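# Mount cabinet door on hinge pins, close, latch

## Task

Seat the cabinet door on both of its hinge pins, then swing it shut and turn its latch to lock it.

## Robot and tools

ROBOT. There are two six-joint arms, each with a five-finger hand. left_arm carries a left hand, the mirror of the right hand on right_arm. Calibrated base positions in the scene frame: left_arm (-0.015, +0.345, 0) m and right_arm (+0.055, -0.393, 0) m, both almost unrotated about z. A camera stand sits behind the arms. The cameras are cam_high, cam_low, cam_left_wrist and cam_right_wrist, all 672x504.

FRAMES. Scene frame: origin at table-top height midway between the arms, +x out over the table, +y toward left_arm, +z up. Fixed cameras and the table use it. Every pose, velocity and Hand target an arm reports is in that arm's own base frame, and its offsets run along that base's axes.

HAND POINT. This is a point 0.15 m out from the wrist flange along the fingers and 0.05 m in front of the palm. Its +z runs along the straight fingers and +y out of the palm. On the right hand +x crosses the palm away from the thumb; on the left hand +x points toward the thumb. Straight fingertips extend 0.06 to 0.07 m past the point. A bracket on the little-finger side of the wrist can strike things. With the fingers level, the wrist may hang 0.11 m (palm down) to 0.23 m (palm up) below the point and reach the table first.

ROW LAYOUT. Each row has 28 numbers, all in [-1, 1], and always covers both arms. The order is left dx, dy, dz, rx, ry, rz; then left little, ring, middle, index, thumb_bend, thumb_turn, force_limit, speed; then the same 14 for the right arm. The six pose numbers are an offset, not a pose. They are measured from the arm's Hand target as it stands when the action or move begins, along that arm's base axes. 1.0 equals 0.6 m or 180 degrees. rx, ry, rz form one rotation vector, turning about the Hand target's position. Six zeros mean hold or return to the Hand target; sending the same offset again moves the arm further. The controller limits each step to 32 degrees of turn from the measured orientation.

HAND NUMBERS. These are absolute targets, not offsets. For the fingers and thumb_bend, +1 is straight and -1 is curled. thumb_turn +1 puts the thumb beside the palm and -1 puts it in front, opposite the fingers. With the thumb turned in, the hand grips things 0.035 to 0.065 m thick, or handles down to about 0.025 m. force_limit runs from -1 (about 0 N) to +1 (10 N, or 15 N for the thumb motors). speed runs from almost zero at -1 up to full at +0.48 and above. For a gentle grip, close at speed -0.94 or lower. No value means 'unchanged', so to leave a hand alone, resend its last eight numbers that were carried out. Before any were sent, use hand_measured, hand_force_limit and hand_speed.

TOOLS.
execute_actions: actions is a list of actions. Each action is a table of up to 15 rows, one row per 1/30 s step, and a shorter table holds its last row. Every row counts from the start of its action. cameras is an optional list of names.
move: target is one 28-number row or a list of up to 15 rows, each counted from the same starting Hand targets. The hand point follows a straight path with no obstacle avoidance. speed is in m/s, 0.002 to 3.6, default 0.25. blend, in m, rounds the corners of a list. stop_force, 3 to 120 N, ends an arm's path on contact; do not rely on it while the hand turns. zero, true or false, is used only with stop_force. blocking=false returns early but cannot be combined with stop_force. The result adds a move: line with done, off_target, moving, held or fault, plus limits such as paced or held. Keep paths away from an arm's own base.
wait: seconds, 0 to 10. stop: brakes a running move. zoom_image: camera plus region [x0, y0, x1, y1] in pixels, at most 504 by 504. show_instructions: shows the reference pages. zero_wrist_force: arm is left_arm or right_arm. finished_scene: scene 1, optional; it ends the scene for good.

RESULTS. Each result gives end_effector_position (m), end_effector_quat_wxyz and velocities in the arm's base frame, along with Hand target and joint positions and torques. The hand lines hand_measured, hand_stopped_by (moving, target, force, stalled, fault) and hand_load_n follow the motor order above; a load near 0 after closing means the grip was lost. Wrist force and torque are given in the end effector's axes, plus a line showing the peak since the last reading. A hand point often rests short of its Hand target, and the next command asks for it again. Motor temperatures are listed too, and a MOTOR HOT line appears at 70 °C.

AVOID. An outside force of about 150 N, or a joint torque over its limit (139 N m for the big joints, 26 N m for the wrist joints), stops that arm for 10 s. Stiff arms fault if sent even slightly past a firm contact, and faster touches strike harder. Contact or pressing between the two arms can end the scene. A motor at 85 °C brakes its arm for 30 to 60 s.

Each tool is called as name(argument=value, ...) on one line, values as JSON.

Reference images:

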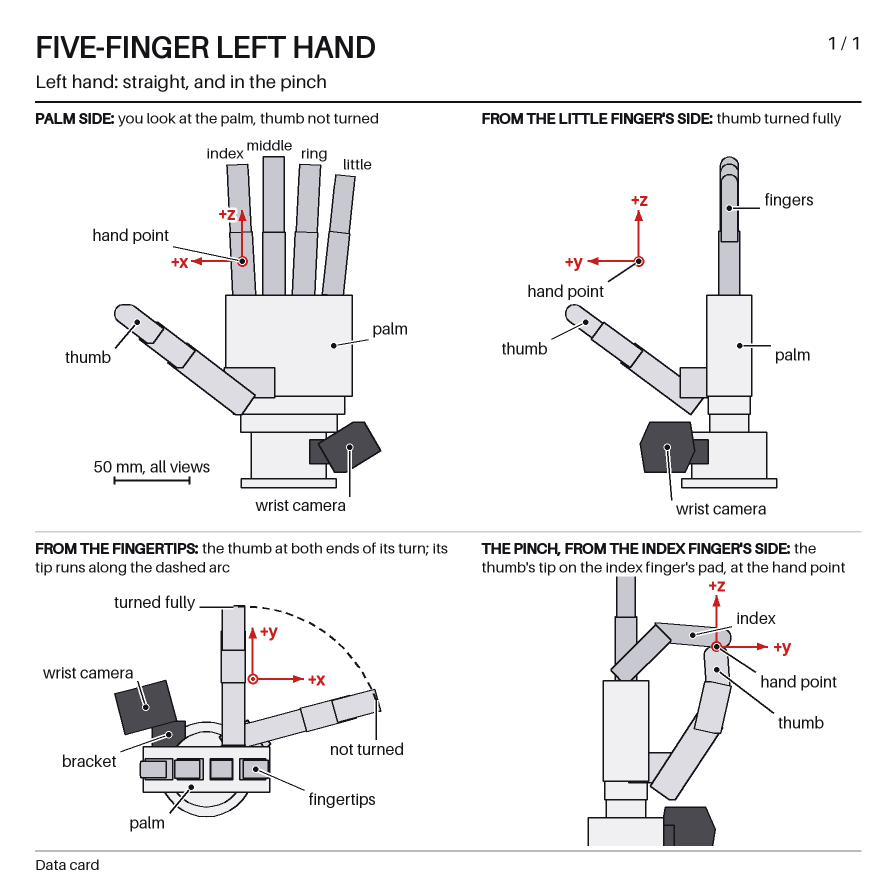

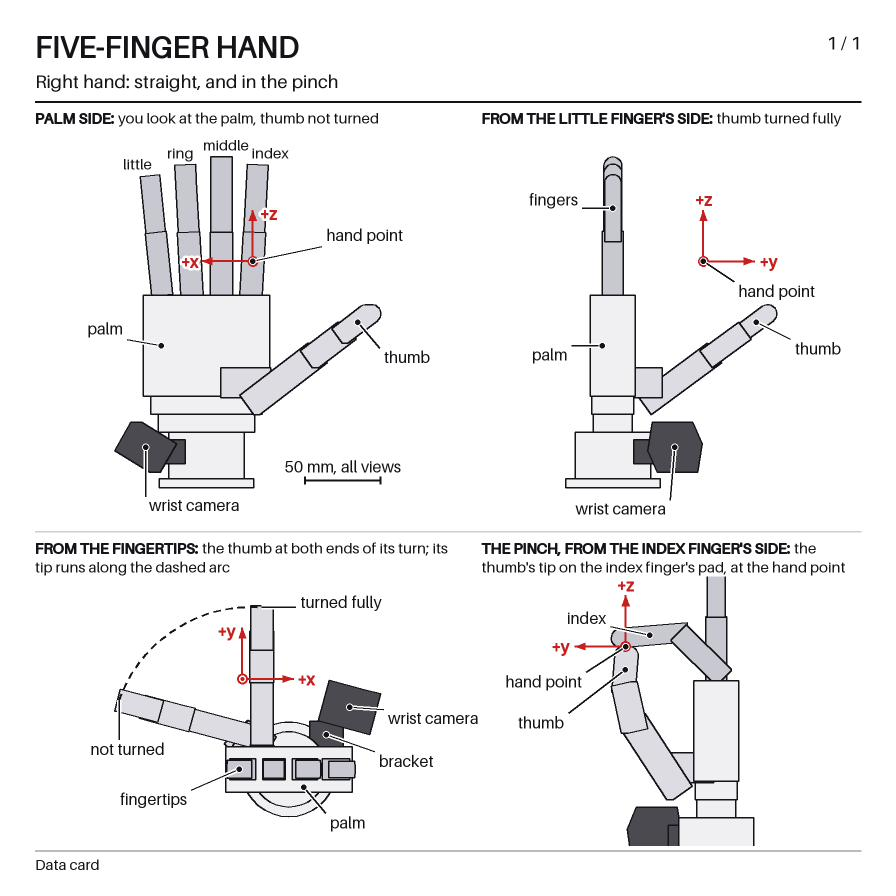

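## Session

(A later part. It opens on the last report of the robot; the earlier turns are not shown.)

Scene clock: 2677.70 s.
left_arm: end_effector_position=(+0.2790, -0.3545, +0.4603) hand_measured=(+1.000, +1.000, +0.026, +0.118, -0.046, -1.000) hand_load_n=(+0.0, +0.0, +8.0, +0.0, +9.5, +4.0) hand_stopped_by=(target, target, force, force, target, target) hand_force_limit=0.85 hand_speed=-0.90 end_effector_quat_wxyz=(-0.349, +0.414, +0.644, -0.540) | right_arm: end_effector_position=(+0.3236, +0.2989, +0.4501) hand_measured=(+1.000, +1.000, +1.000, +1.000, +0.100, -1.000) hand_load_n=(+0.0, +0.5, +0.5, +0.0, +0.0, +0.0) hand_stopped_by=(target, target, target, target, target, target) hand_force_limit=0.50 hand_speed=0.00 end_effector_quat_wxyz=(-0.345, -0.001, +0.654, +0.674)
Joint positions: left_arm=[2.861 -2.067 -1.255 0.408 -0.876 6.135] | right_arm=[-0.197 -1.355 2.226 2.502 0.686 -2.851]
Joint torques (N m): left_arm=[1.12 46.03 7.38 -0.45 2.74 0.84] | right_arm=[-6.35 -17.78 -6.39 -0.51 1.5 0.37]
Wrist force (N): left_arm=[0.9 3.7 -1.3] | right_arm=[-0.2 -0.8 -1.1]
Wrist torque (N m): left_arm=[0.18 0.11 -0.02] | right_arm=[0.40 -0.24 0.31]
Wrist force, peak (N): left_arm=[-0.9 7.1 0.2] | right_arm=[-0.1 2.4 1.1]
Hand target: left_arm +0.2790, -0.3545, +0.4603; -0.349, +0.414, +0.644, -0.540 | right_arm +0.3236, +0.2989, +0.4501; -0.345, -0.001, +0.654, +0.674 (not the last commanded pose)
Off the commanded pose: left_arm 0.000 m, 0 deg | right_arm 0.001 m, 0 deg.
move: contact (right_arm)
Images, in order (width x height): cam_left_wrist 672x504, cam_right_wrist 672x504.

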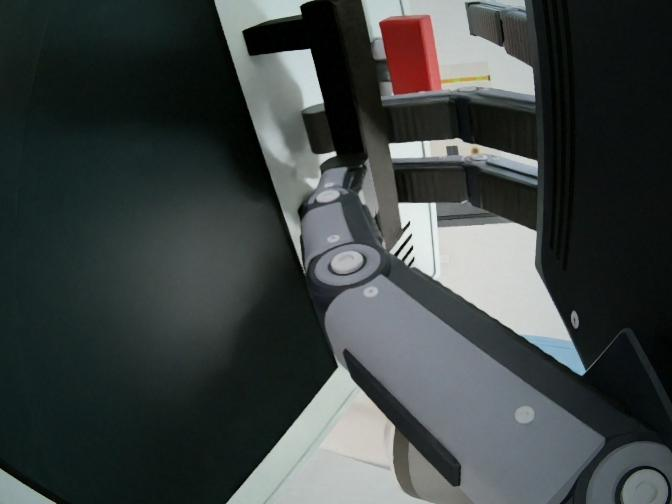

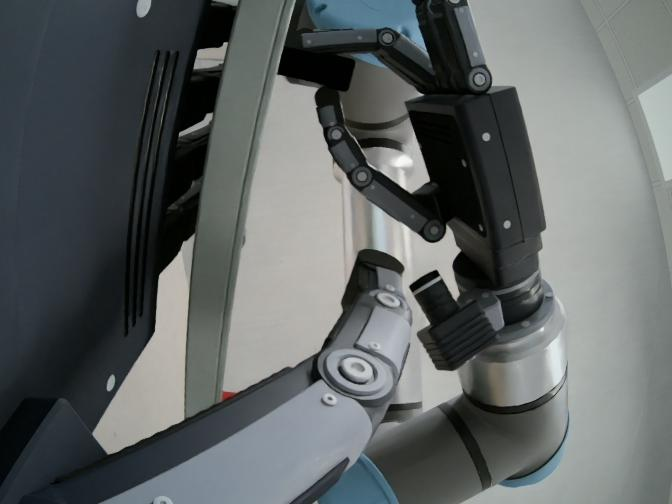

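zoom_image(camera="cam_right_wrist", region=[150, 0, 330, 180])

zoom_image(camera="cam_right_wrist", region=[100, 180, 340, 420])

execute_actions(actions=[], cameras=["cam_high"])

zoom_image(camera="cam_high", region=[60, 200, 280, 420])

Scaled by 2.800 from the camera's 672x504 image, which has a finer 960x720 frame.

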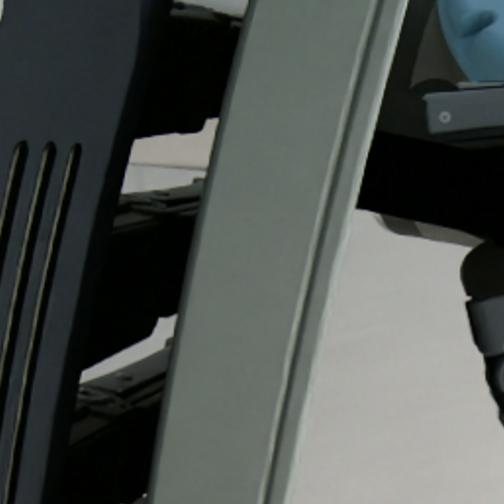

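Scaled by 2.100 from the camera's 672x504 image, which has a finer 960x720 frame.

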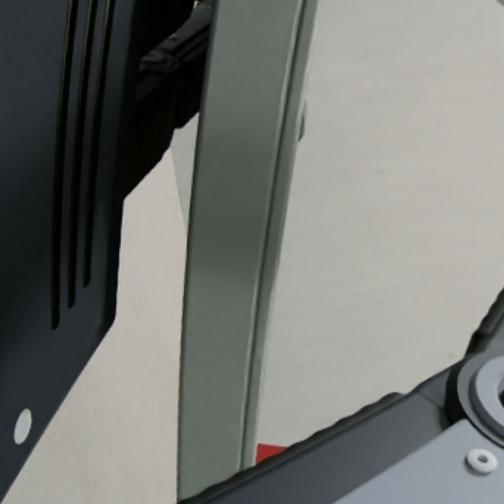

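Scene clock: 2684.43 s.
left_arm: end_effector_position=(+0.2790, -0.3545, +0.4603) hand_measured=(+1.000, +1.000, +0.026, +0.118, -0.046, -1.000) hand_load_n=(+0.0, +0.0, +8.0, +0.0, +9.5, +4.0) hand_stopped_by=(target, target, force, force, target, target) hand_force_limit=0.85 hand_speed=-0.90 end_effector_quat_wxyz=(-0.349, +0.414, +0.644, -0.540) | right_arm: end_effector_position=(+0.3236, +0.2989, +0.4501) hand_measured=(+1.000, +1.000, +1.000, +1.000, +0.100, -1.000) hand_load_n=(+0.0, +0.0, +0.0, +0.0, +0.0, +0.0) hand_stopped_by=(target, target, target, target, target, target) hand_force_limit=0.50 hand_speed=0.00 end_effector_quat_wxyz=(-0.345, -0.001, +0.654, +0.674)
Joint positions: left_arm=[2.861 -2.067 -1.255 0.408 -0.876 6.135] | right_arm=[-0.197 -1.355 2.226 2.502 0.686 -2.851]
Joint velocities: within noise
Joint torques (N m): left_arm=[1.22 37.18 7.38 -0.41 2.72 0.7] | right_arm=[-6.74 -18.07 -5.95 -0.64 1.5 0.86]
Motor temperatures (°C): left_arm=[25 32 29 35 31 33] | right_arm=[29 24 31 39 34 37]
Wrist force (N): left_arm=[0.6 3.8 -1.4] | right_arm=[-0.2 -0.8 -1.5]
Wrist torque (N m): left_arm=[0.21 0.15 -0.02] | right_arm=[0.42 -0.24 0.31]
Wrist force, peak (N): left_arm=[1.1 4.1 -1.3] | right_arm=[-0.2 -1.2 -1.6]
Hand target: left_arm +0.2790, -0.3545, +0.4603; -0.349, +0.414, +0.644, -0.540 | right_arm +0.3236, +0.2989, +0.4501; -0.345, -0.001, +0.654, +0.674 (not the last commanded pose)
Off the commanded pose: left_arm 0.000 m, 0 deg | right_arm 0.001 m, 0 deg.
Images, in order (width x height): cam_high 672x504.

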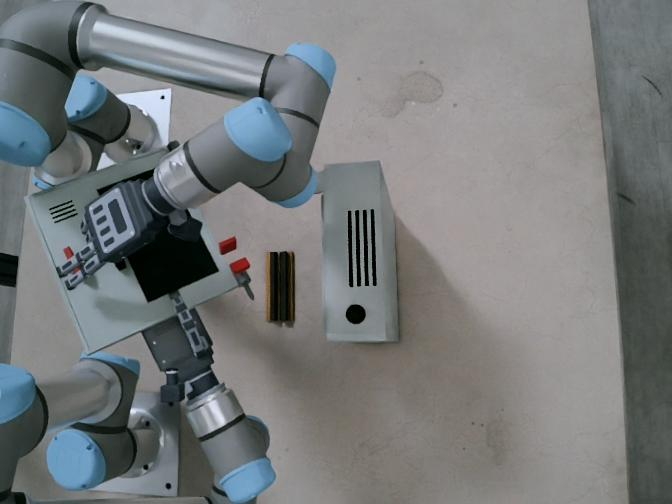

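Scaled by 2.291 from the camera's 672x504 image, which has a finer 960x720 frame.

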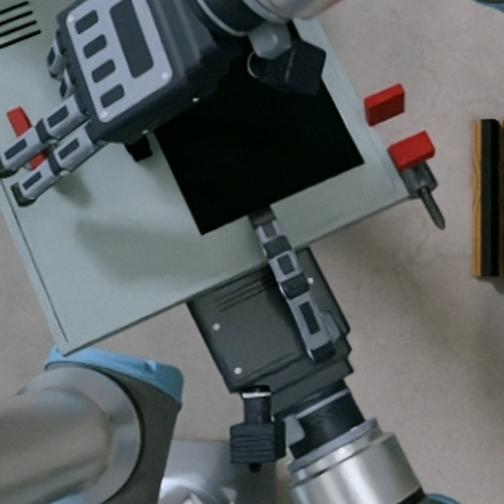

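move(target=[0,0,0,0,0,0,1,1,-0.6,-0.6,-0.05,-1,0.85,-0.9,0,0,0,-0.017,-0.0104,0.01,1,1,1,1,0.1,-1,0.5,0], speed=0.02, cameras=["cam_right_wrist", "cam_left_wrist"])

Scene clock: 2717.70 s.
left_arm: end_effector_position=(+0.2790, -0.3545, +0.4603) hand_measured=(+1.000, +1.000, +0.026, +0.118, -0.046, -1.000) hand_load_n=(+0.0, +0.0, +8.0, +0.0, +14.0, +2.5) hand_stopped_by=(target, target, force, force, target, target) hand_force_limit=0.85 hand_speed=-0.90 end_effector_quat_wxyz=(-0.349, +0.414, +0.644, -0.540) | right_arm: end_effector_position=(+0.3236, +0.2989, +0.4501) hand_measured=(+1.000, +1.000, +1.000, +1.000, +0.100, -1.000) hand_load_n=(+0.0, +0.0, +0.0, +0.0, +0.0, +0.0) hand_stopped_by=(target, target, target, target, target, target) hand_force_limit=0.50 hand_speed=0.00 end_effector_quat_wxyz=(-0.345, -0.013, +0.677, +0.650)
Joint positions: left_arm=[2.861 -2.067 -1.255 0.408 -0.876 6.135] | right_arm=[-0.196 -1.344 2.162 2.454 0.707 -2.772]
Joint torques (N m): left_arm=[0.69 38.76 8 -0.56 2.69 0.61] | right_arm=[5.33 -18.51 -23.64 -0.44 1.9 1.74]
Wrist force (N): left_arm=[-1.2 6.4 0.1] | right_arm=[-0.6 1.5 0.8]
Wrist torque (N m): left_arm=[0.27 0.16 -0.07] | right_arm=[0.10 -0.24 0.21]
Wrist force, peak (N): left_arm=[-1.3 6.7 0.2] | right_arm=[-0.2 1.9 1.5]
Hand target: left_arm +0.2790, -0.3545, +0.4603; -0.349, +0.414, +0.644, -0.540 | right_arm +0.3236, +0.2989, +0.4501; -0.345, -0.013, +0.677, +0.650
Off the commanded pose: left_arm 0.000 m, 0 deg | right_arm 0.000 m, 0 deg.
move: done
Images, in order (width x height): cam_left_wrist 672x504, cam_right_wrist 672x504.

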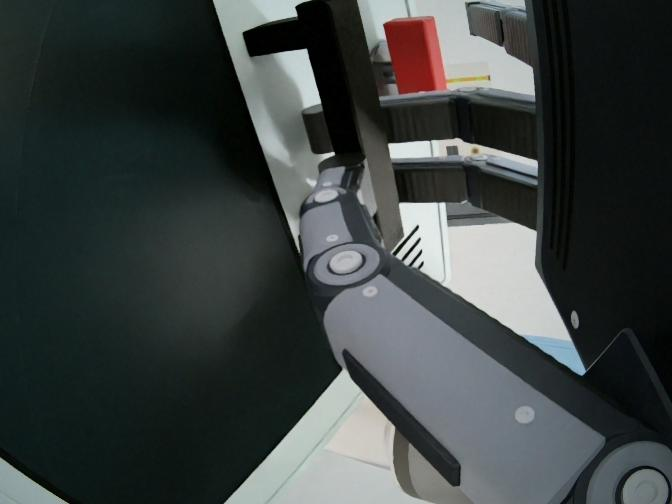

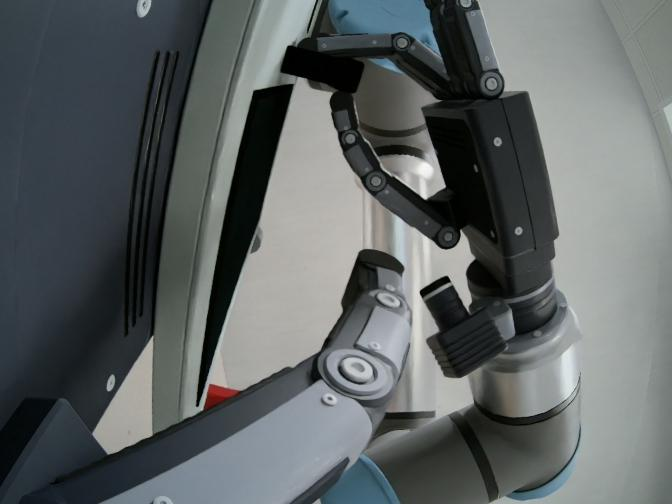

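move(target=[0,0,0,0,0,0,1,1,-0.6,-0.6,-0.05,-1,0.85,-0.9,0.0043,0.0015,0.0089,0,0,0,1,1,1,1,0.1,-1,0.5,0], speed=0.01, stop_force=3, cameras=["cam_right_wrist", "cam_high"])

Scene clock: 2727.50 s.
left_arm: end_effector_position=(+0.2790, -0.3545, +0.4603) hand_measured=(+1.000, +1.000, +0.026, +0.118, -0.046, -1.000) hand_load_n=(+0.0, +0.0, +8.5, +0.0, +9.5, +4.0) hand_stopped_by=(target, target, force, force, target, target) hand_force_limit=0.85 hand_speed=-0.90 end_effector_quat_wxyz=(-0.349, +0.414, +0.644, -0.540) | right_arm: end_effector_position=(+0.3262, +0.2998, +0.4554) hand_measured=(+1.000, +1.000, +1.000, +1.000, +0.100, -1.000) hand_load_n=(+0.0, +0.5, +0.0, +0.0, +0.0, +0.0) hand_stopped_by=(target, target, target, target, target, target) hand_force_limit=0.50 hand_speed=0.00 end_effector_quat_wxyz=(-0.345, -0.013, +0.677, +0.650)
Joint positions: left_arm=[2.861 -2.067 -1.255 0.408 -0.876 6.135] | right_arm=[-0.193 -1.35 2.149 2.472 0.704 -2.773]
Joint torques (N m): left_arm=[0.48 42.79 7.95 -0.63 2.65 0.36] | right_arm=[6.13 -34.75 -21.45 2.92 -2.45 -1.52]
Wrist force (N): left_arm=[1.7 3.3 -0.7] | right_arm=[-0.9 -1.3 -2.0]
Wrist torque (N m): left_arm=[0.22 0.14 0.02] | right_arm=[0.48 -0.18 0.20]
Wrist force, peak (N): left_arm=[-1.4 6.8 -0.1] | right_arm=[-1.0 -1.5 -2.3]
Hand target: left_arm +0.2790, -0.3545, +0.4603; -0.349, +0.414, +0.644, -0.540 | right_arm +0.3262, +0.2998, +0.4554; -0.345, -0.013, +0.677, +0.650
Off the commanded pose: left_arm 0.000 m, 0 deg | right_arm 0.000 m, 0 deg.
move: contact (right_arm)
Images, in order (width x height): cam_high 672x504, cam_right_wrist 672x504.

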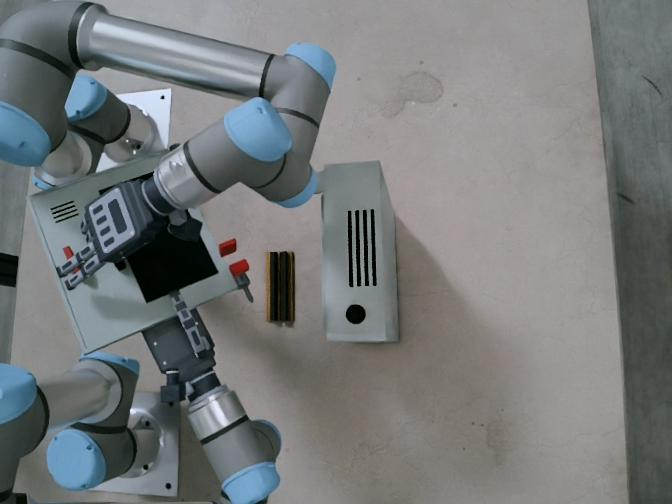

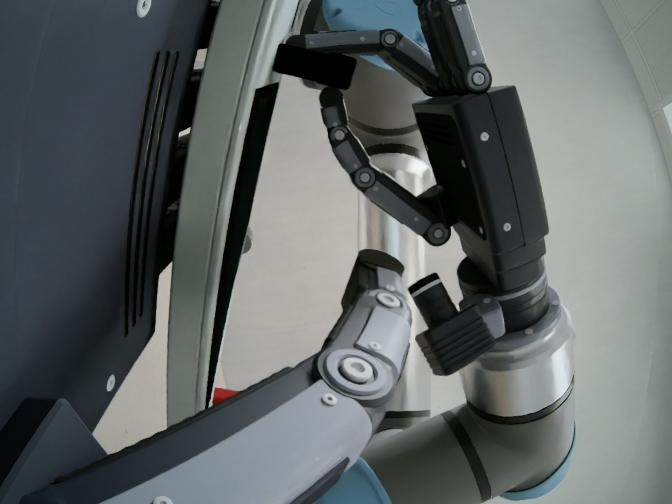

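move(target=[0,0,0,0,0,0,1,1,-0.6,-0.6,-0.05,-1,0.85,-0.9,0,0,0,0,0,0,1,1,1,1,-0.9,-1,-0.2,-0.9], speed=0.05, cameras=["cam_right_wrist", "cam_left_wrist"])

Scene clock: 2742.63 s.
left_arm: end_effector_position=(+0.2790, -0.3545, +0.4603) hand_measured=(+1.000, +1.000, +0.026, +0.118, -0.046, -1.000) hand_load_n=(+0.0, +0.0, +8.0, +0.0, +8.0, +1.5) hand_stopped_by=(target, target, force, force, target, target) hand_force_limit=0.85 hand_speed=-0.90 end_effector_quat_wxyz=(-0.349, +0.414, +0.644, -0.540) | right_arm: end_effector_position=(+0.3262, +0.2998, +0.4554) hand_measured=(+1.000, +1.000, +1.000, +1.000, -0.576, -1.000) hand_load_n=(-0.5, +1.5, +0.5, +0.0, +6.0, +0.0) hand_stopped_by=(target, target, target, target, force, target) hand_force_limit=-0.20 hand_speed=-0.90 end_effector_quat_wxyz=(-0.345, -0.013, +0.677, +0.650)
Joint positions: left_arm=[2.861 -2.067 -1.255 0.408 -0.876 6.135] | right_arm=[-0.193 -1.35 2.149 2.472 0.704 -2.773]
Joint torques (N m): left_arm=[1.11 49.22 7.82 -0.77 2.55 0.2] | right_arm=[0.52 -25.84 -9.56 2.9 -0.8 -1.23]
Wrist force (N): left_arm=[-2.1 0.5 -6.3] | right_arm=[1.8 -6.9 2.0]
Wrist torque (N m): left_arm=[0.19 0.05 0.03] | right_arm=[0.90 -0.11 -0.01]
Wrist force, peak (N): left_arm=[-2.0 0.2 -7.0] | right_arm=[2.1 -7.4 1.6]
Hand target: left_arm +0.2790, -0.3545, +0.4603; -0.349, +0.414, +0.644, -0.540 | right_arm +0.3262, +0.2998, +0.4554; -0.345, -0.013, +0.677, +0.650
Off the commanded pose: left_arm 0.000 m, 0 deg | right_arm 0.000 m, 0 deg.
move: done
Images, in order (width x height): cam_left_wrist 672x504, cam_right_wrist 672x504.

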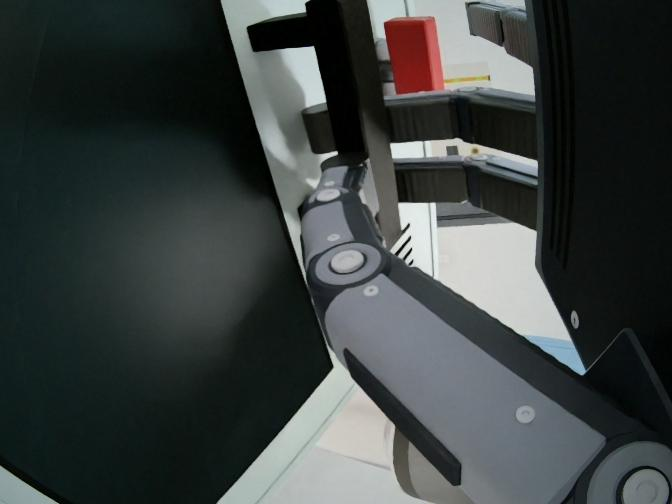

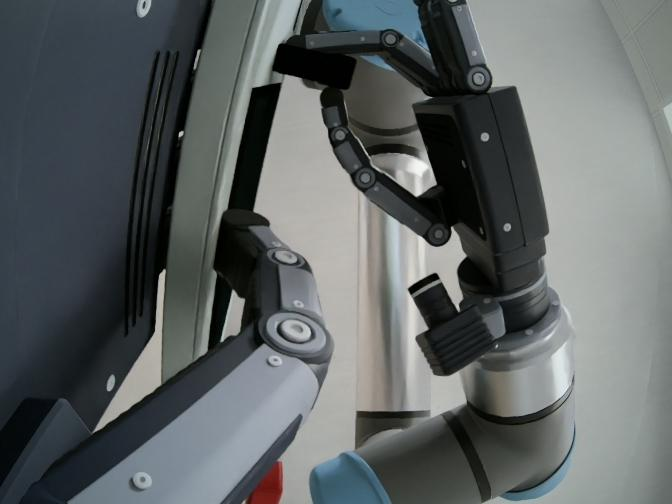

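move(target=[0,0,0,0,0,0,1,1,-0.6,-0.6,-0.05,-1,0.85,-0.9,0,0,0,0,0,0,1,1,1,1,-0.95,-1,0.8,-0.92], speed=0.05, cameras=["cam_right_wrist"])

Scene clock: 2748.17 s.
left_arm: end_effector_position=(+0.2790, -0.3545, +0.4603) hand_measured=(+1.000, +1.000, +0.026, +0.118, -0.046, -1.000) hand_load_n=(-0.5, +0.0, +7.5, +0.0, +7.0, +0.5) hand_stopped_by=(target, target, force, force, target, target) hand_force_limit=0.85 hand_speed=-0.90 end_effector_quat_wxyz=(-0.349, +0.414, +0.644, -0.540) | right_arm: end_effector_position=(+0.3262, +0.2998, +0.4554) hand_measured=(+1.000, +1.000, +1.000, +1.000, -0.608, -1.000) hand_load_n=(+0.0, +1.5, +1.5, +0.0, +12.5, +0.5) hand_stopped_by=(target, target, target, target, force, target) hand_force_limit=0.80 hand_speed=-0.92 end_effector_quat_wxyz=(-0.345, -0.013, +0.677, +0.650)
Joint positions: left_arm=[2.861 -2.067 -1.255 0.408 -0.876 6.135] | right_arm=[-0.193 -1.35 2.149 2.472 0.704 -2.773]
Joint torques (N m): left_arm=[0.79 49.08 8.24 -0.92 1.96 0.25] | right_arm=[-1.99 -22.76 -9.51 5.04 -2.36 -0.93]
Wrist force (N): left_arm=[-3.1 -0.8 -11.1] | right_arm=[4.9 -10.5 2.9]
Wrist torque (N m): left_arm=[0.15 -0.08 0.06] | right_arm=[1.33 0.21 -0.11]
Wrist force, peak (N): left_arm=[-3.7 -1.0 -12.0] | right_arm=[5.3 -11.4 3.2]
Hand target: left_arm +0.2790, -0.3545, +0.4603; -0.349, +0.414, +0.644, -0.540 | right_arm +0.3262, +0.2998, +0.4554; -0.345, -0.013, +0.677, +0.650
Off the commanded pose: left_arm 0.000 m, 0 deg | right_arm 0.000 m, 0 deg.
move: done
Images, in order (width x height): cam_right_wrist 672x504.

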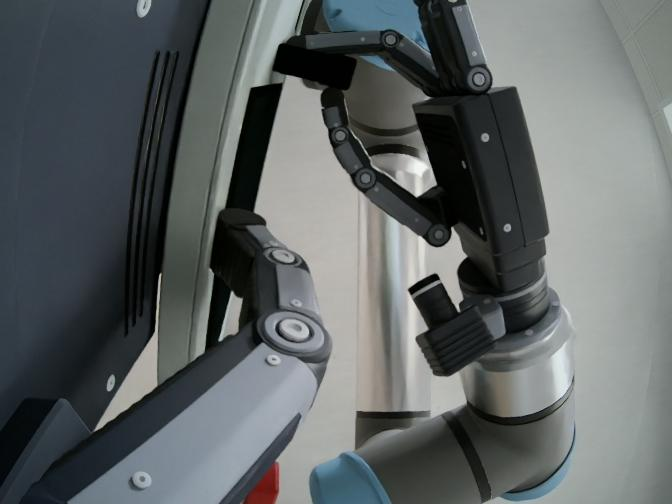

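move(target=[0,0,0,0,0,0,1,1,0.2,0.2,0.1,-1,0.85,-0.8,0,0,0,0,0,0,1,1,1,1,-0.95,-1,0.8,-0.92], speed=0.05, cameras=["cam_right_wrist", "cam_left_wrist", "cam_high"])

Scene clock: 2767.70 s.
left_arm: end_effector_position=(+0.2790, -0.3545, +0.4603) hand_measured=(+1.000, +1.000, +0.198, +0.200, +0.100, -1.000) hand_load_n=(+0.0, +0.0, -5.0, +0.0, +0.0, +0.0) hand_stopped_by=(target, target, target, target, target, target) hand_force_limit=0.85 hand_speed=-0.80 end_effector_quat_wxyz=(-0.349, +0.414, +0.644, -0.540) | right_arm: end_effector_position=(+0.3262, +0.2998, +0.4554) hand_measured=(+1.000, +1.000, +1.000, +1.000, -0.608, -1.000) hand_load_n=(+0.0, +1.0, +1.5, +0.0, +9.5, +0.5) hand_stopped_by=(target, target, target, target, force, target) hand_force_limit=0.80 hand_speed=-0.92 end_effector_quat_wxyz=(-0.345, -0.013, +0.677, +0.650)
Joint positions: left_arm=[2.861 -2.067 -1.255 0.408 -0.876 6.135] | right_arm=[-0.193 -1.35 2.149 2.472 0.704 -2.773]
Joint torques (N m): left_arm=[0.02 47.76 7.83 -0.87 -0.68 0.1] | right_arm=[-4.25 -18.45 -9.74 4.09 -0.2 -0.77]
Wrist force (N): left_arm=[-0.7 -3.3 -7.9] | right_arm=[1.0 -10.3 0.2]
Wrist torque (N m): left_arm=[0.14 0.01 0.14] | right_arm=[1.32 -0.09 -0.19]
Wrist force, peak (N): left_arm=[-2.2 0.5 -12.9] | right_arm=[7.1 -10.5 2.0]
Hand target: left_arm +0.2790, -0.3545, +0.4603; -0.349, +0.414, +0.644, -0.540 | right_arm +0.3262, +0.2998, +0.4554; -0.345, -0.013, +0.677, +0.650
Off the commanded pose: left_arm 0.000 m, 0 deg | right_arm 0.000 m, 0 deg.
move: done
Images, in order (width x height): cam_high 672x504, cam_left_wrist 672x504, cam_right_wrist 672x504.

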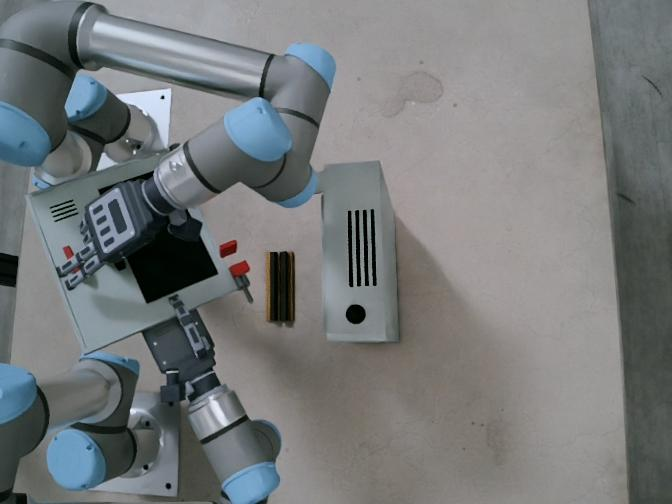

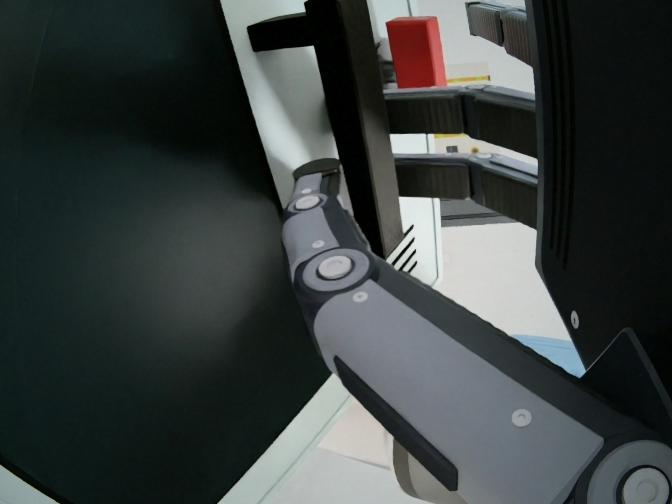

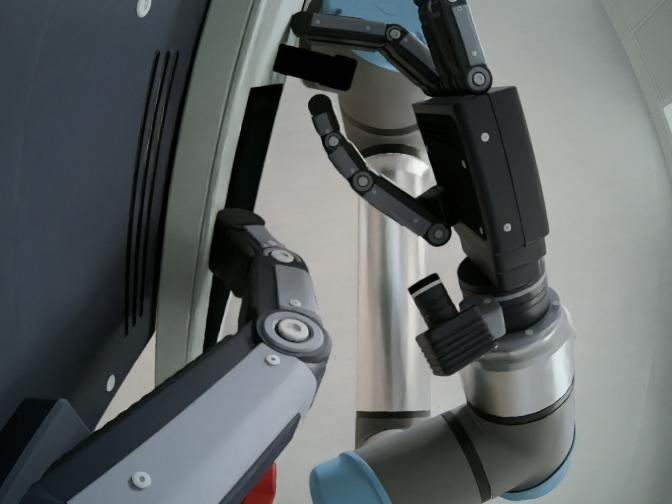

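move(target=[0.0075,0.0033,0.0015,0,0,0,1,1,0.2,0.2,0.1,-1,0.85,-0.8,0,0,0,0,0,0,1,1,1,1,-0.95,-1,0.8,-0.92], speed=0.02, cameras=["cam_left_wrist"])

Scene clock: 2798.23 s.
left_arm: end_effector_position=(+0.2834, -0.3526, +0.4612) hand_measured=(+1.000, +1.000, +0.198, +0.200, +0.100, -1.000) hand_load_n=(+0.0, +0.0, +0.0, +0.0, +0.0, +0.0) hand_stopped_by=(target, target, target, target, target, target) hand_force_limit=0.85 hand_speed=-0.80 end_effector_quat_wxyz=(-0.349, +0.414, +0.644, -0.540) | right_arm: end_effector_position=(+0.3262, +0.2998, +0.4554) hand_measured=(+1.000, +1.000, +1.000, +1.000, -0.610, -1.000) hand_load_n=(+0.0, +0.0, +1.0, +0.0, +4.5, +0.5) hand_stopped_by=(target, target, target, target, force, target) hand_force_limit=0.80 hand_speed=-0.92 end_effector_quat_wxyz=(-0.345, -0.013, +0.677, +0.650)
Joint positions: left_arm=[2.866 -2.074 -1.242 0.401 -0.881 6.136] | right_arm=[-0.193 -1.35 2.149 2.472 0.704 -2.773]
Joint torques (N m): left_arm=[6.42 35.53 31.53 -4.67 -2.72 1.7] | right_arm=[-6.2 -22.43 -10.16 2.72 0.06 -0.58]
Wrist force (N): left_arm=[-1.5 0.3 -0.6] | right_arm=[-2.9 -3.1 0.4]
Wrist torque (N m): left_arm=[0.09 0.21 -0.19] | right_arm=[0.64 -0.50 0.15]
Wrist force, peak (N): left_arm=[-1.0 -3.5 -8.1] | right_arm=[1.1 -10.6 0.0]
Hand target: left_arm +0.2835, -0.3525, +0.4612; -0.349, +0.414, +0.644, -0.540 | right_arm +0.3262, +0.2998, +0.4554; -0.345, -0.013, +0.677, +0.650
Off the commanded pose: left_arm 0.000 m, 0 deg | right_arm 0.000 m, 0 deg.
move: done
Images, in order (width x height): cam_left_wrist 672x504.

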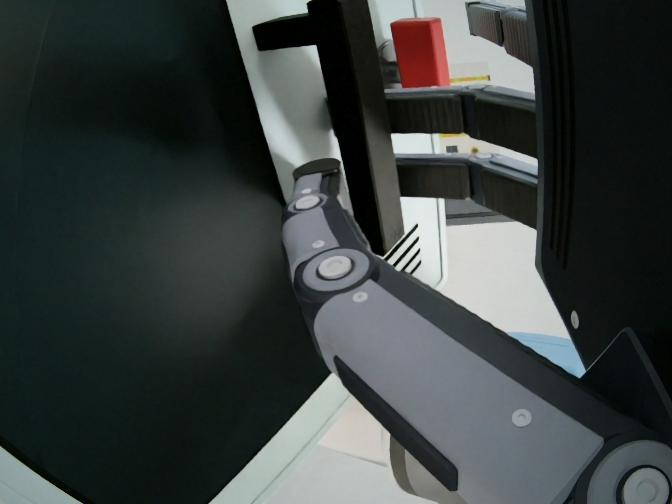

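move(target=[0,0,0,0,0,0,1,1,0.2,0.2,0.1,-1,0.85,-0.8,0,0,0,0,0,0,1,1,1,1,-1,-1,0.95,-0.92], speed=0.02, cameras=["cam_left_wrist", "cam_right_wrist"])

Scene clock: 2803.93 s.
left_arm: end_effector_position=(+0.2835, -0.3525, +0.4612) hand_measured=(+1.000, +1.000, +0.198, +0.200, +0.100, -1.000) hand_load_n=(+0.0, +0.0, +0.0, +0.0, +0.0, +0.0) hand_stopped_by=(target, target, target, target, target, target) hand_force_limit=0.85 hand_speed=-0.80 end_effector_quat_wxyz=(-0.349, +0.414, +0.644, -0.540) | right_arm: end_effector_position=(+0.3262, +0.2998, +0.4554) hand_measured=(+1.000, +1.000, +1.000, +1.000, -0.638, -1.000) hand_load_n=(+0.0, +0.0, +1.0, +0.0, +14.0, +1.5) hand_stopped_by=(target, target, target, target, force, target) hand_force_limit=0.95 hand_speed=-0.92 end_effector_quat_wxyz=(-0.345, -0.013, +0.677, +0.650)
Joint positions: left_arm=[2.866 -2.074 -1.242 0.401 -0.881 6.136] | right_arm=[-0.193 -1.35 2.149 2.472 0.704 -2.773]
Joint torques (N m): left_arm=[6.01 34.77 32.58 -4.76 -2.7 1.64] | right_arm=[-7.36 -34 -9.19 3.63 0.1 -0.45]
Wrist force (N): left_arm=[-1.0 0.2 -0.5] | right_arm=[-2.9 -2.9 0.6]
Wrist torque (N m): left_arm=[0.06 0.14 -0.16] | right_arm=[0.67 -0.51 0.15]
Wrist force, peak (N): left_arm=[-1.7 0.5 -0.6] | right_arm=[-2.9 -3.5 0.6]
Hand target: left_arm +0.2835, -0.3525, +0.4612; -0.349, +0.414, +0.644, -0.540 | right_arm +0.3262, +0.2998, +0.4554; -0.345, -0.013, +0.677, +0.650
Off the commanded pose: left_arm 0.000 m, 0 deg | right_arm 0.000 m, 0 deg.
move: done
Images, in order (width x height): cam_left_wrist 672x504, cam_right_wrist 672x504.

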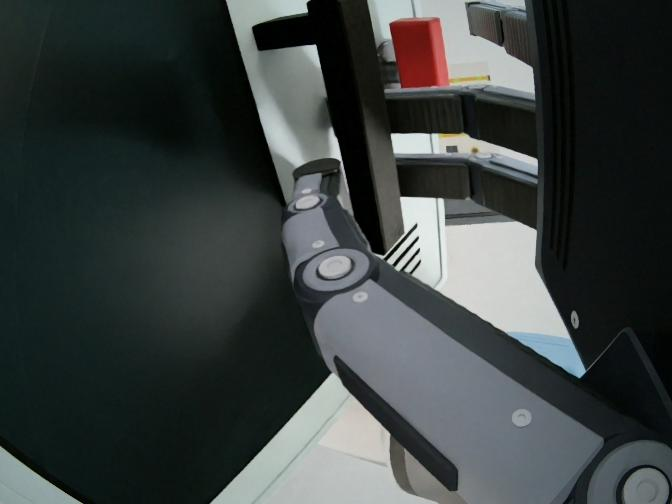

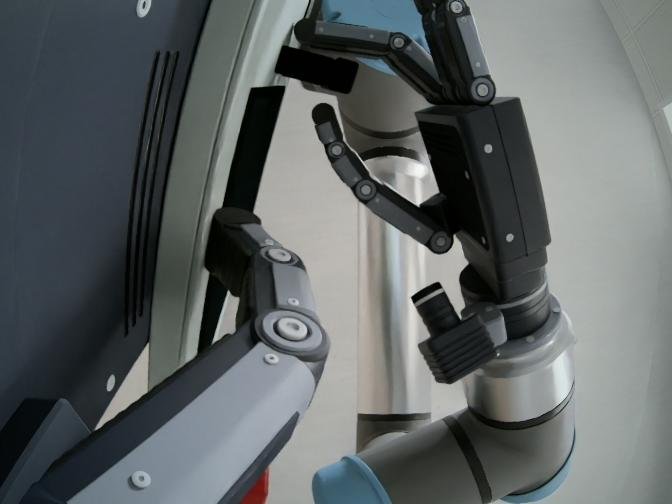

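move(target=[-0.0078,-0.0036,0.0492,0,0,0,1,1,0.2,0.2,0.1,-1,0.85,-0.8,0,0,0,0,0,0,1,1,1,1,-1,-1,0.95,-0.92], speed=0.02, cameras=["cam_left_wrist", "cam_right_wrist"])

Scene clock: 2810.33 s.
left_arm: end_effector_position=(+0.2788, -0.3547, +0.4906) hand_measured=(+1.000, +1.000, +0.198, +0.200, +0.100, -1.000) hand_load_n=(+0.0, +0.0, +0.0, +0.0, +0.0, +0.0) hand_stopped_by=(target, target, target, target, target, target) hand_force_limit=0.85 hand_speed=-0.80 end_effector_quat_wxyz=(-0.349, +0.414, +0.644, -0.540) | right_arm: end_effector_position=(+0.3262, +0.2998, +0.4554) hand_measured=(+1.000, +1.000, +1.000, +1.000, -0.638, -1.000) hand_load_n=(+0.0, +0.0, +1.0, +0.0, +14.0, +1.0) hand_stopped_by=(target, target, target, target, force, target) hand_force_limit=0.95 hand_speed=-0.92 end_effector_quat_wxyz=(-0.345, -0.013, +0.677, +0.650)
Joint positions: left_arm=[2.86 -2.056 -1.193 0.336 -0.876 6.134] | right_arm=[-0.193 -1.35 2.149 2.472 0.704 -2.773]
Joint torques (N m): left_arm=[-6.22 48.67 33.52 -5.04 2.77 -1.4] | right_arm=[-7.88 -34.64 -10.49 2.78 0.23 -0.34]
Wrist force (N): left_arm=[-1.2 0.1 -0.6] | right_arm=[-2.9 -3.0 0.4]
Wrist torque (N m): left_arm=[0.07 0.20 0.03] | right_arm=[0.66 -0.49 0.16]
Wrist force, peak (N): left_arm=[-1.8 0.6 -0.6] | right_arm=[-3.0 -3.6 0.6]
Hand target: left_arm +0.2788, -0.3547, +0.4907; -0.349, +0.414, +0.644, -0.540 | right_arm +0.3262, +0.2998, +0.4554; -0.345, -0.013, +0.677, +0.650
Off the commanded pose: left_arm 0.000 m, 0 deg | right_arm 0.000 m, 0 deg.
move: done
Images, in order (width x height): cam_left_wrist 672x504, cam_right_wrist 672x504.

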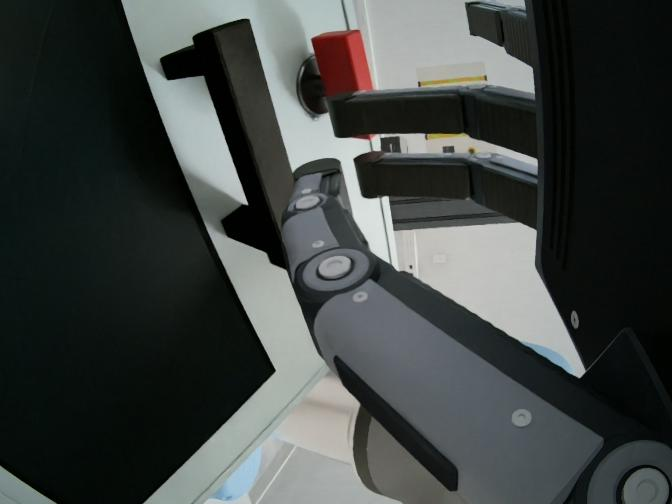

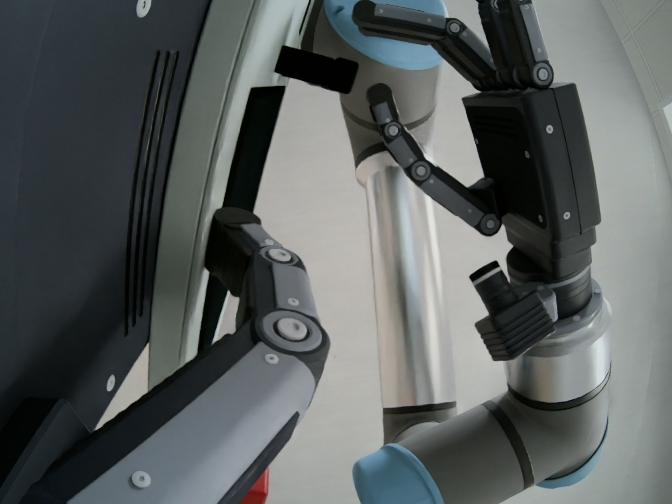

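move(target=[-0.039,-0.018,0.246,0,0,0,1,1,0.2,0.2,0.1,-1,0.85,-0.8,0,0,0,0,0,0,1,1,1,1,-1,-1,0.95,-0.92], speed=0.06, cameras=["cam_left_wrist", "cam_high"])

Scene clock: 2817.83 s.
left_arm: end_effector_position=(+0.2554, -0.3655, +0.6382) hand_measured=(+1.000, +1.000, +0.198, +0.200, +0.100, -1.000) hand_load_n=(+0.0, -0.5, +0.0, +0.0, +0.0, +0.5) hand_stopped_by=(target, target, target, target, target, target) hand_force_limit=0.85 hand_speed=-0.80 end_effector_quat_wxyz=(-0.349, +0.414, +0.644, -0.540) | right_arm: end_effector_position=(+0.3262, +0.2998, +0.4554) hand_measured=(+1.000, +1.000, +1.000, +1.000, -0.638, -1.000) hand_load_n=(+0.0, +0.0, +1.0, +0.0, +14.0, +1.0) hand_stopped_by=(target, target, target, target, force, target) hand_force_limit=0.95 hand_speed=-0.92 end_effector_quat_wxyz=(-0.345, -0.013, +0.677, +0.650)
Joint positions: left_arm=[2.829 -2.049 -0.824 -0.035 -0.846 6.125] | right_arm=[-0.193 -1.35 2.149 2.472 0.704 -2.773]
Joint torques (N m): left_arm=[-5.82 33.53 32.48 -4.56 2.9 -1.4] | right_arm=[-8.48 -33.85 -9.94 1.42 -0.06 -0.23]
Wrist force (N): left_arm=[-1.0 0.2 -0.5] | right_arm=[-2.7 -3.2 0.5]
Wrist torque (N m): left_arm=[0.11 0.16 0.05] | right_arm=[0.62 -0.53 0.16]
Wrist force, peak (N): left_arm=[-1.7 0.0 -0.9] | right_arm=[-3.2 -3.4 0.3]
Hand target: left_arm +0.2554, -0.3655, +0.6383; -0.349, +0.414, +0.644, -0.540 | right_arm +0.3262, +0.2998, +0.4554; -0.345, -0.013, +0.677, +0.650
Off the commanded pose: left_arm 0.000 m, 0 deg | right_arm 0.000 m, 0 deg.
move: done
Images, in order (width x height): cam_high 672x504, cam_left_wrist 672x504.

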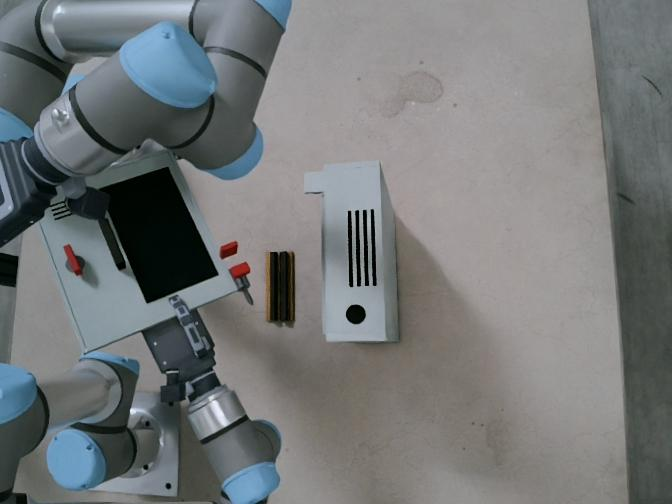

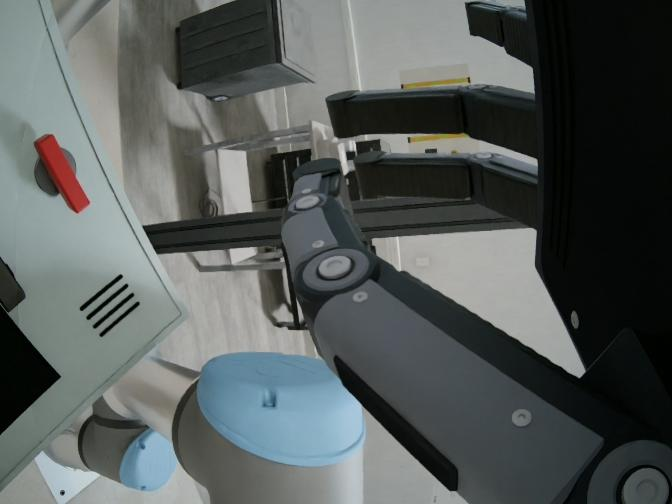

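zoom_image(camera="cam_high", region=[20, 130, 280, 390])

Scaled by 1.938 from the camera's 672x504 image, which has a finer 960x720 frame.

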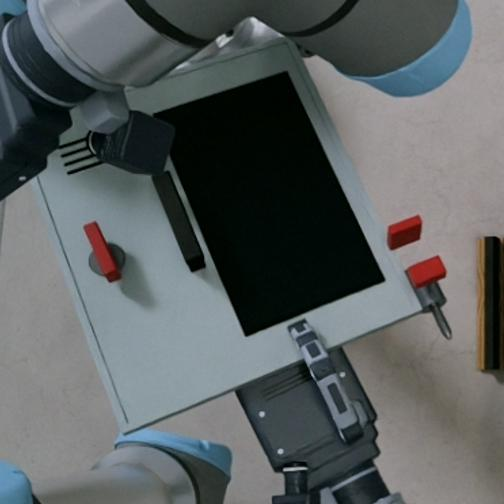

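zoom_image(camera="cam_high", region=[200, 220, 270, 320])

Scaled by 5.040 from the camera's 672x504 image, which has a finer 960x720 frame.

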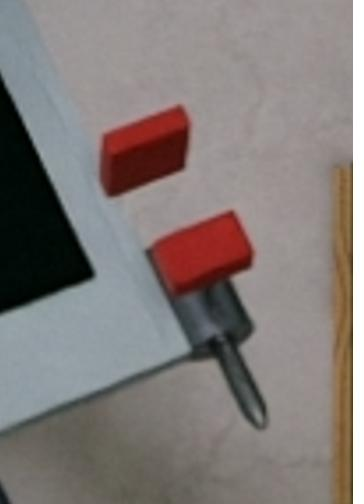

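move(target=[0.175,0.443,-0.064,0.391,-0.253,0.3,-0.9,-0.9,-0.9,1,-0.05,-1,0,0,0,0,0,0,0,0,1,1,1,1,-1,-1,0.95,-0.92], speed=0.2, cameras=["cam_left_wrist", "cam_high"])

Scene clock: 2951.33 s.
left_arm: end_effector_position=(+0.3588, -0.0989, +0.5970) hand_measured=(-0.900, -0.900, -0.244, +1.000, -0.050, -1.000) hand_load_n=(+0.5, +0.0, +14.0, +0.0, +1.5, +0.0) hand_stopped_by=(target, target, force, target, target, target) hand_force_limit=0.00 hand_speed=0.00 end_effector_quat_wxyz=(+0.168, +0.062, +0.983, -0.047) | right_arm: end_effector_position=(+0.3262, +0.2998, +0.4554) hand_measured=(+1.000, +1.000, +1.000, +1.000, -0.638, -1.000) hand_load_n=(+0.0, +0.0, +1.0, +0.0, +14.0, +1.0) hand_stopped_by=(target, target, target, target, force, target) hand_force_limit=0.95 hand_speed=-0.92 end_effector_quat_wxyz=(-0.345, -0.013, +0.677, +0.650)
Joint positions: left_arm=[3.142 -2.055 -0.035 0.852 -1.457 4.82] | right_arm=[-0.193 -1.35 2.149 2.472 0.704 -2.773]
Joint torques (N m): left_arm=[-7.1 23.2 15.39 0.59 -2.67 -1.42] | right_arm=[-7.94 -33.89 -10.18 0.95 0.1 0.2]
Wrist force (N): left_arm=[-1.5 2.0 -1.6] | right_arm=[-2.8 -3.3 0.6]
Wrist torque (N m): left_arm=[0.35 0.23 0.20] | right_arm=[0.61 -0.51 0.15]
Wrist force, peak (N): left_arm=[-1.5 2.3 -2.0] | right_arm=[-3.4 -3.2 0.4]
Hand target: left_arm +0.3604, -0.0997, +0.5999; +0.000, +0.001, +1.000, +0.000 | right_arm +0.3262, +0.2998, +0.4554; -0.345, -0.013, +0.677, +0.650
Off the commanded pose: left_arm 0.003 m, 21 deg | right_arm 0.000 m, 0 deg.
elbow stopped short (left arm): the move would have taken joint 3 (elbow) straighter than the controller allows.
move: off_target (left_arm)
Images, in order (width x height): cam_high 672x504, cam_left_wrist 672x504.

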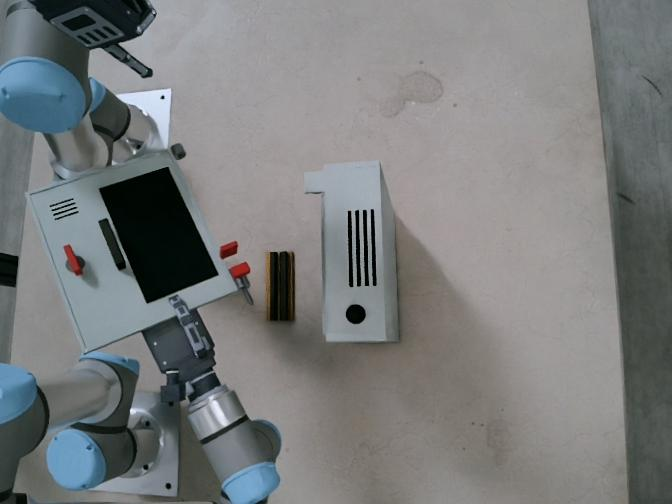

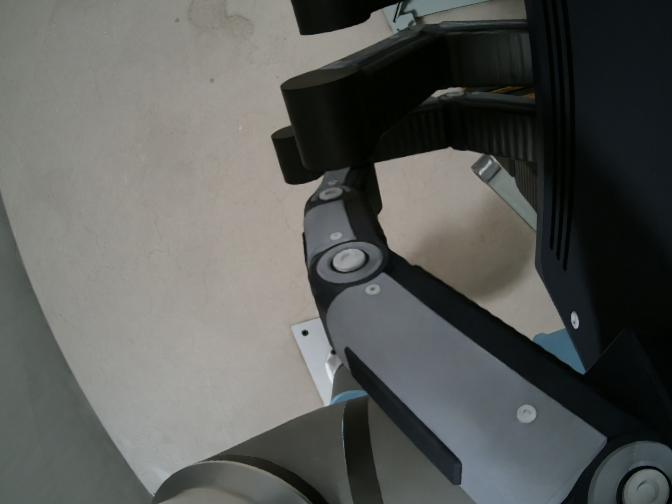

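move(target=[0.149,0.2495,-0.5,-0.487,-0.1306,0.1306,-0.9,-0.9,-0.3,1,1,-1,0,0,0,0,0,0,0,0,1,1,1,1,-1,-1,0.95,-0.92], speed=0.2, cameras=["cam_left_wrist", "cam_high"])

Scene clock: 3084.47 s.
left_arm: end_effector_position=(+0.4498, +0.0500, +0.3000) hand_measured=(-0.900, -0.900, -0.244, +1.000, +0.010, -1.000) hand_load_n=(+0.0, +0.0, +12.5, +0.0, -19.0, -2.5) hand_stopped_by=(target, target, force, target, stalled, target) hand_force_limit=0.00 hand_speed=0.00 end_effector_quat_wxyz=(+0.184, -0.183, +0.684, -0.682) | right_arm: end_effector_position=(+0.3262, +0.2998, +0.4554) hand_measured=(+1.000, +1.000, +1.000, +1.000, -0.638, -1.000) hand_load_n=(+0.0, +0.0, +1.0, +0.0, +14.0, +1.0) hand_stopped_by=(target, target, target, target, force, target) hand_force_limit=0.95 hand_speed=-0.92 end_effector_quat_wxyz=(-0.345, -0.013, +0.677, +0.650)
Joint positions: left_arm=[4.119 -1.978 -2.003 0.842 -0.453 6.282] | right_arm=[-0.193 -1.35 2.149 2.472 0.704 -2.773]
Joint torques (N m): left_arm=[6.36 24.96 0.72 -3.51 -2.83 1.7] | right_arm=[-7.17 -33.73 -9.82 1.11 0.09 0.65]
Wrist force (N): left_arm=[-0.8 0.3 -0.6] | right_arm=[-2.8 -2.8 0.1]
Wrist torque (N m): left_arm=[0.07 0.08 -0.12] | right_arm=[0.71 -0.51 0.15]
Wrist force, peak (N): left_arm=[-1.5 2.3 -2.2] | right_arm=[-3.3 -3.4 0.3]
Hand target: left_arm +0.4498, +0.0500, +0.2999; +0.184, -0.183, +0.683, -0.683 | right_arm +0.3262, +0.2998, +0.4554; -0.345, -0.013, +0.677, +0.650
Off the commanded pose: left_arm 0.000 m, 0 deg | right_arm 0.000 m, 0 deg.
joint sent to its limit (left arm) — joint 6 (wrist 3), upper limit. The joint targets still meet the commanded pose.
move: done
Images, in order (width x height): cam_high 672x504, cam_left_wrist 672x504.

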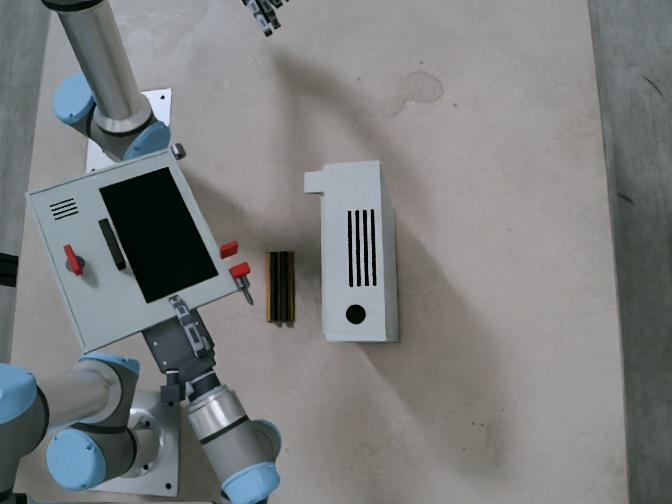

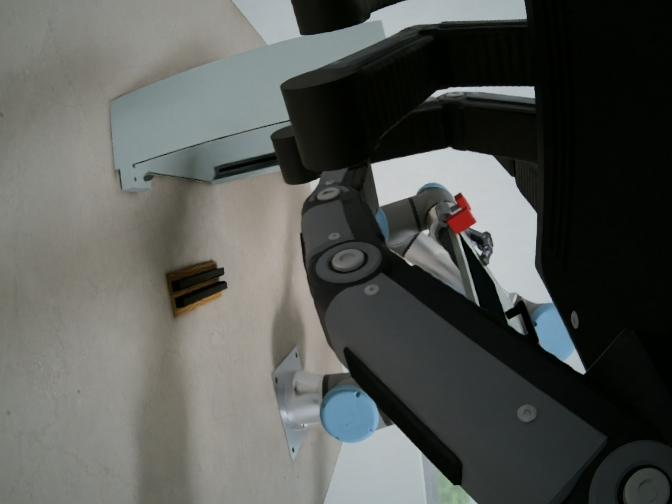

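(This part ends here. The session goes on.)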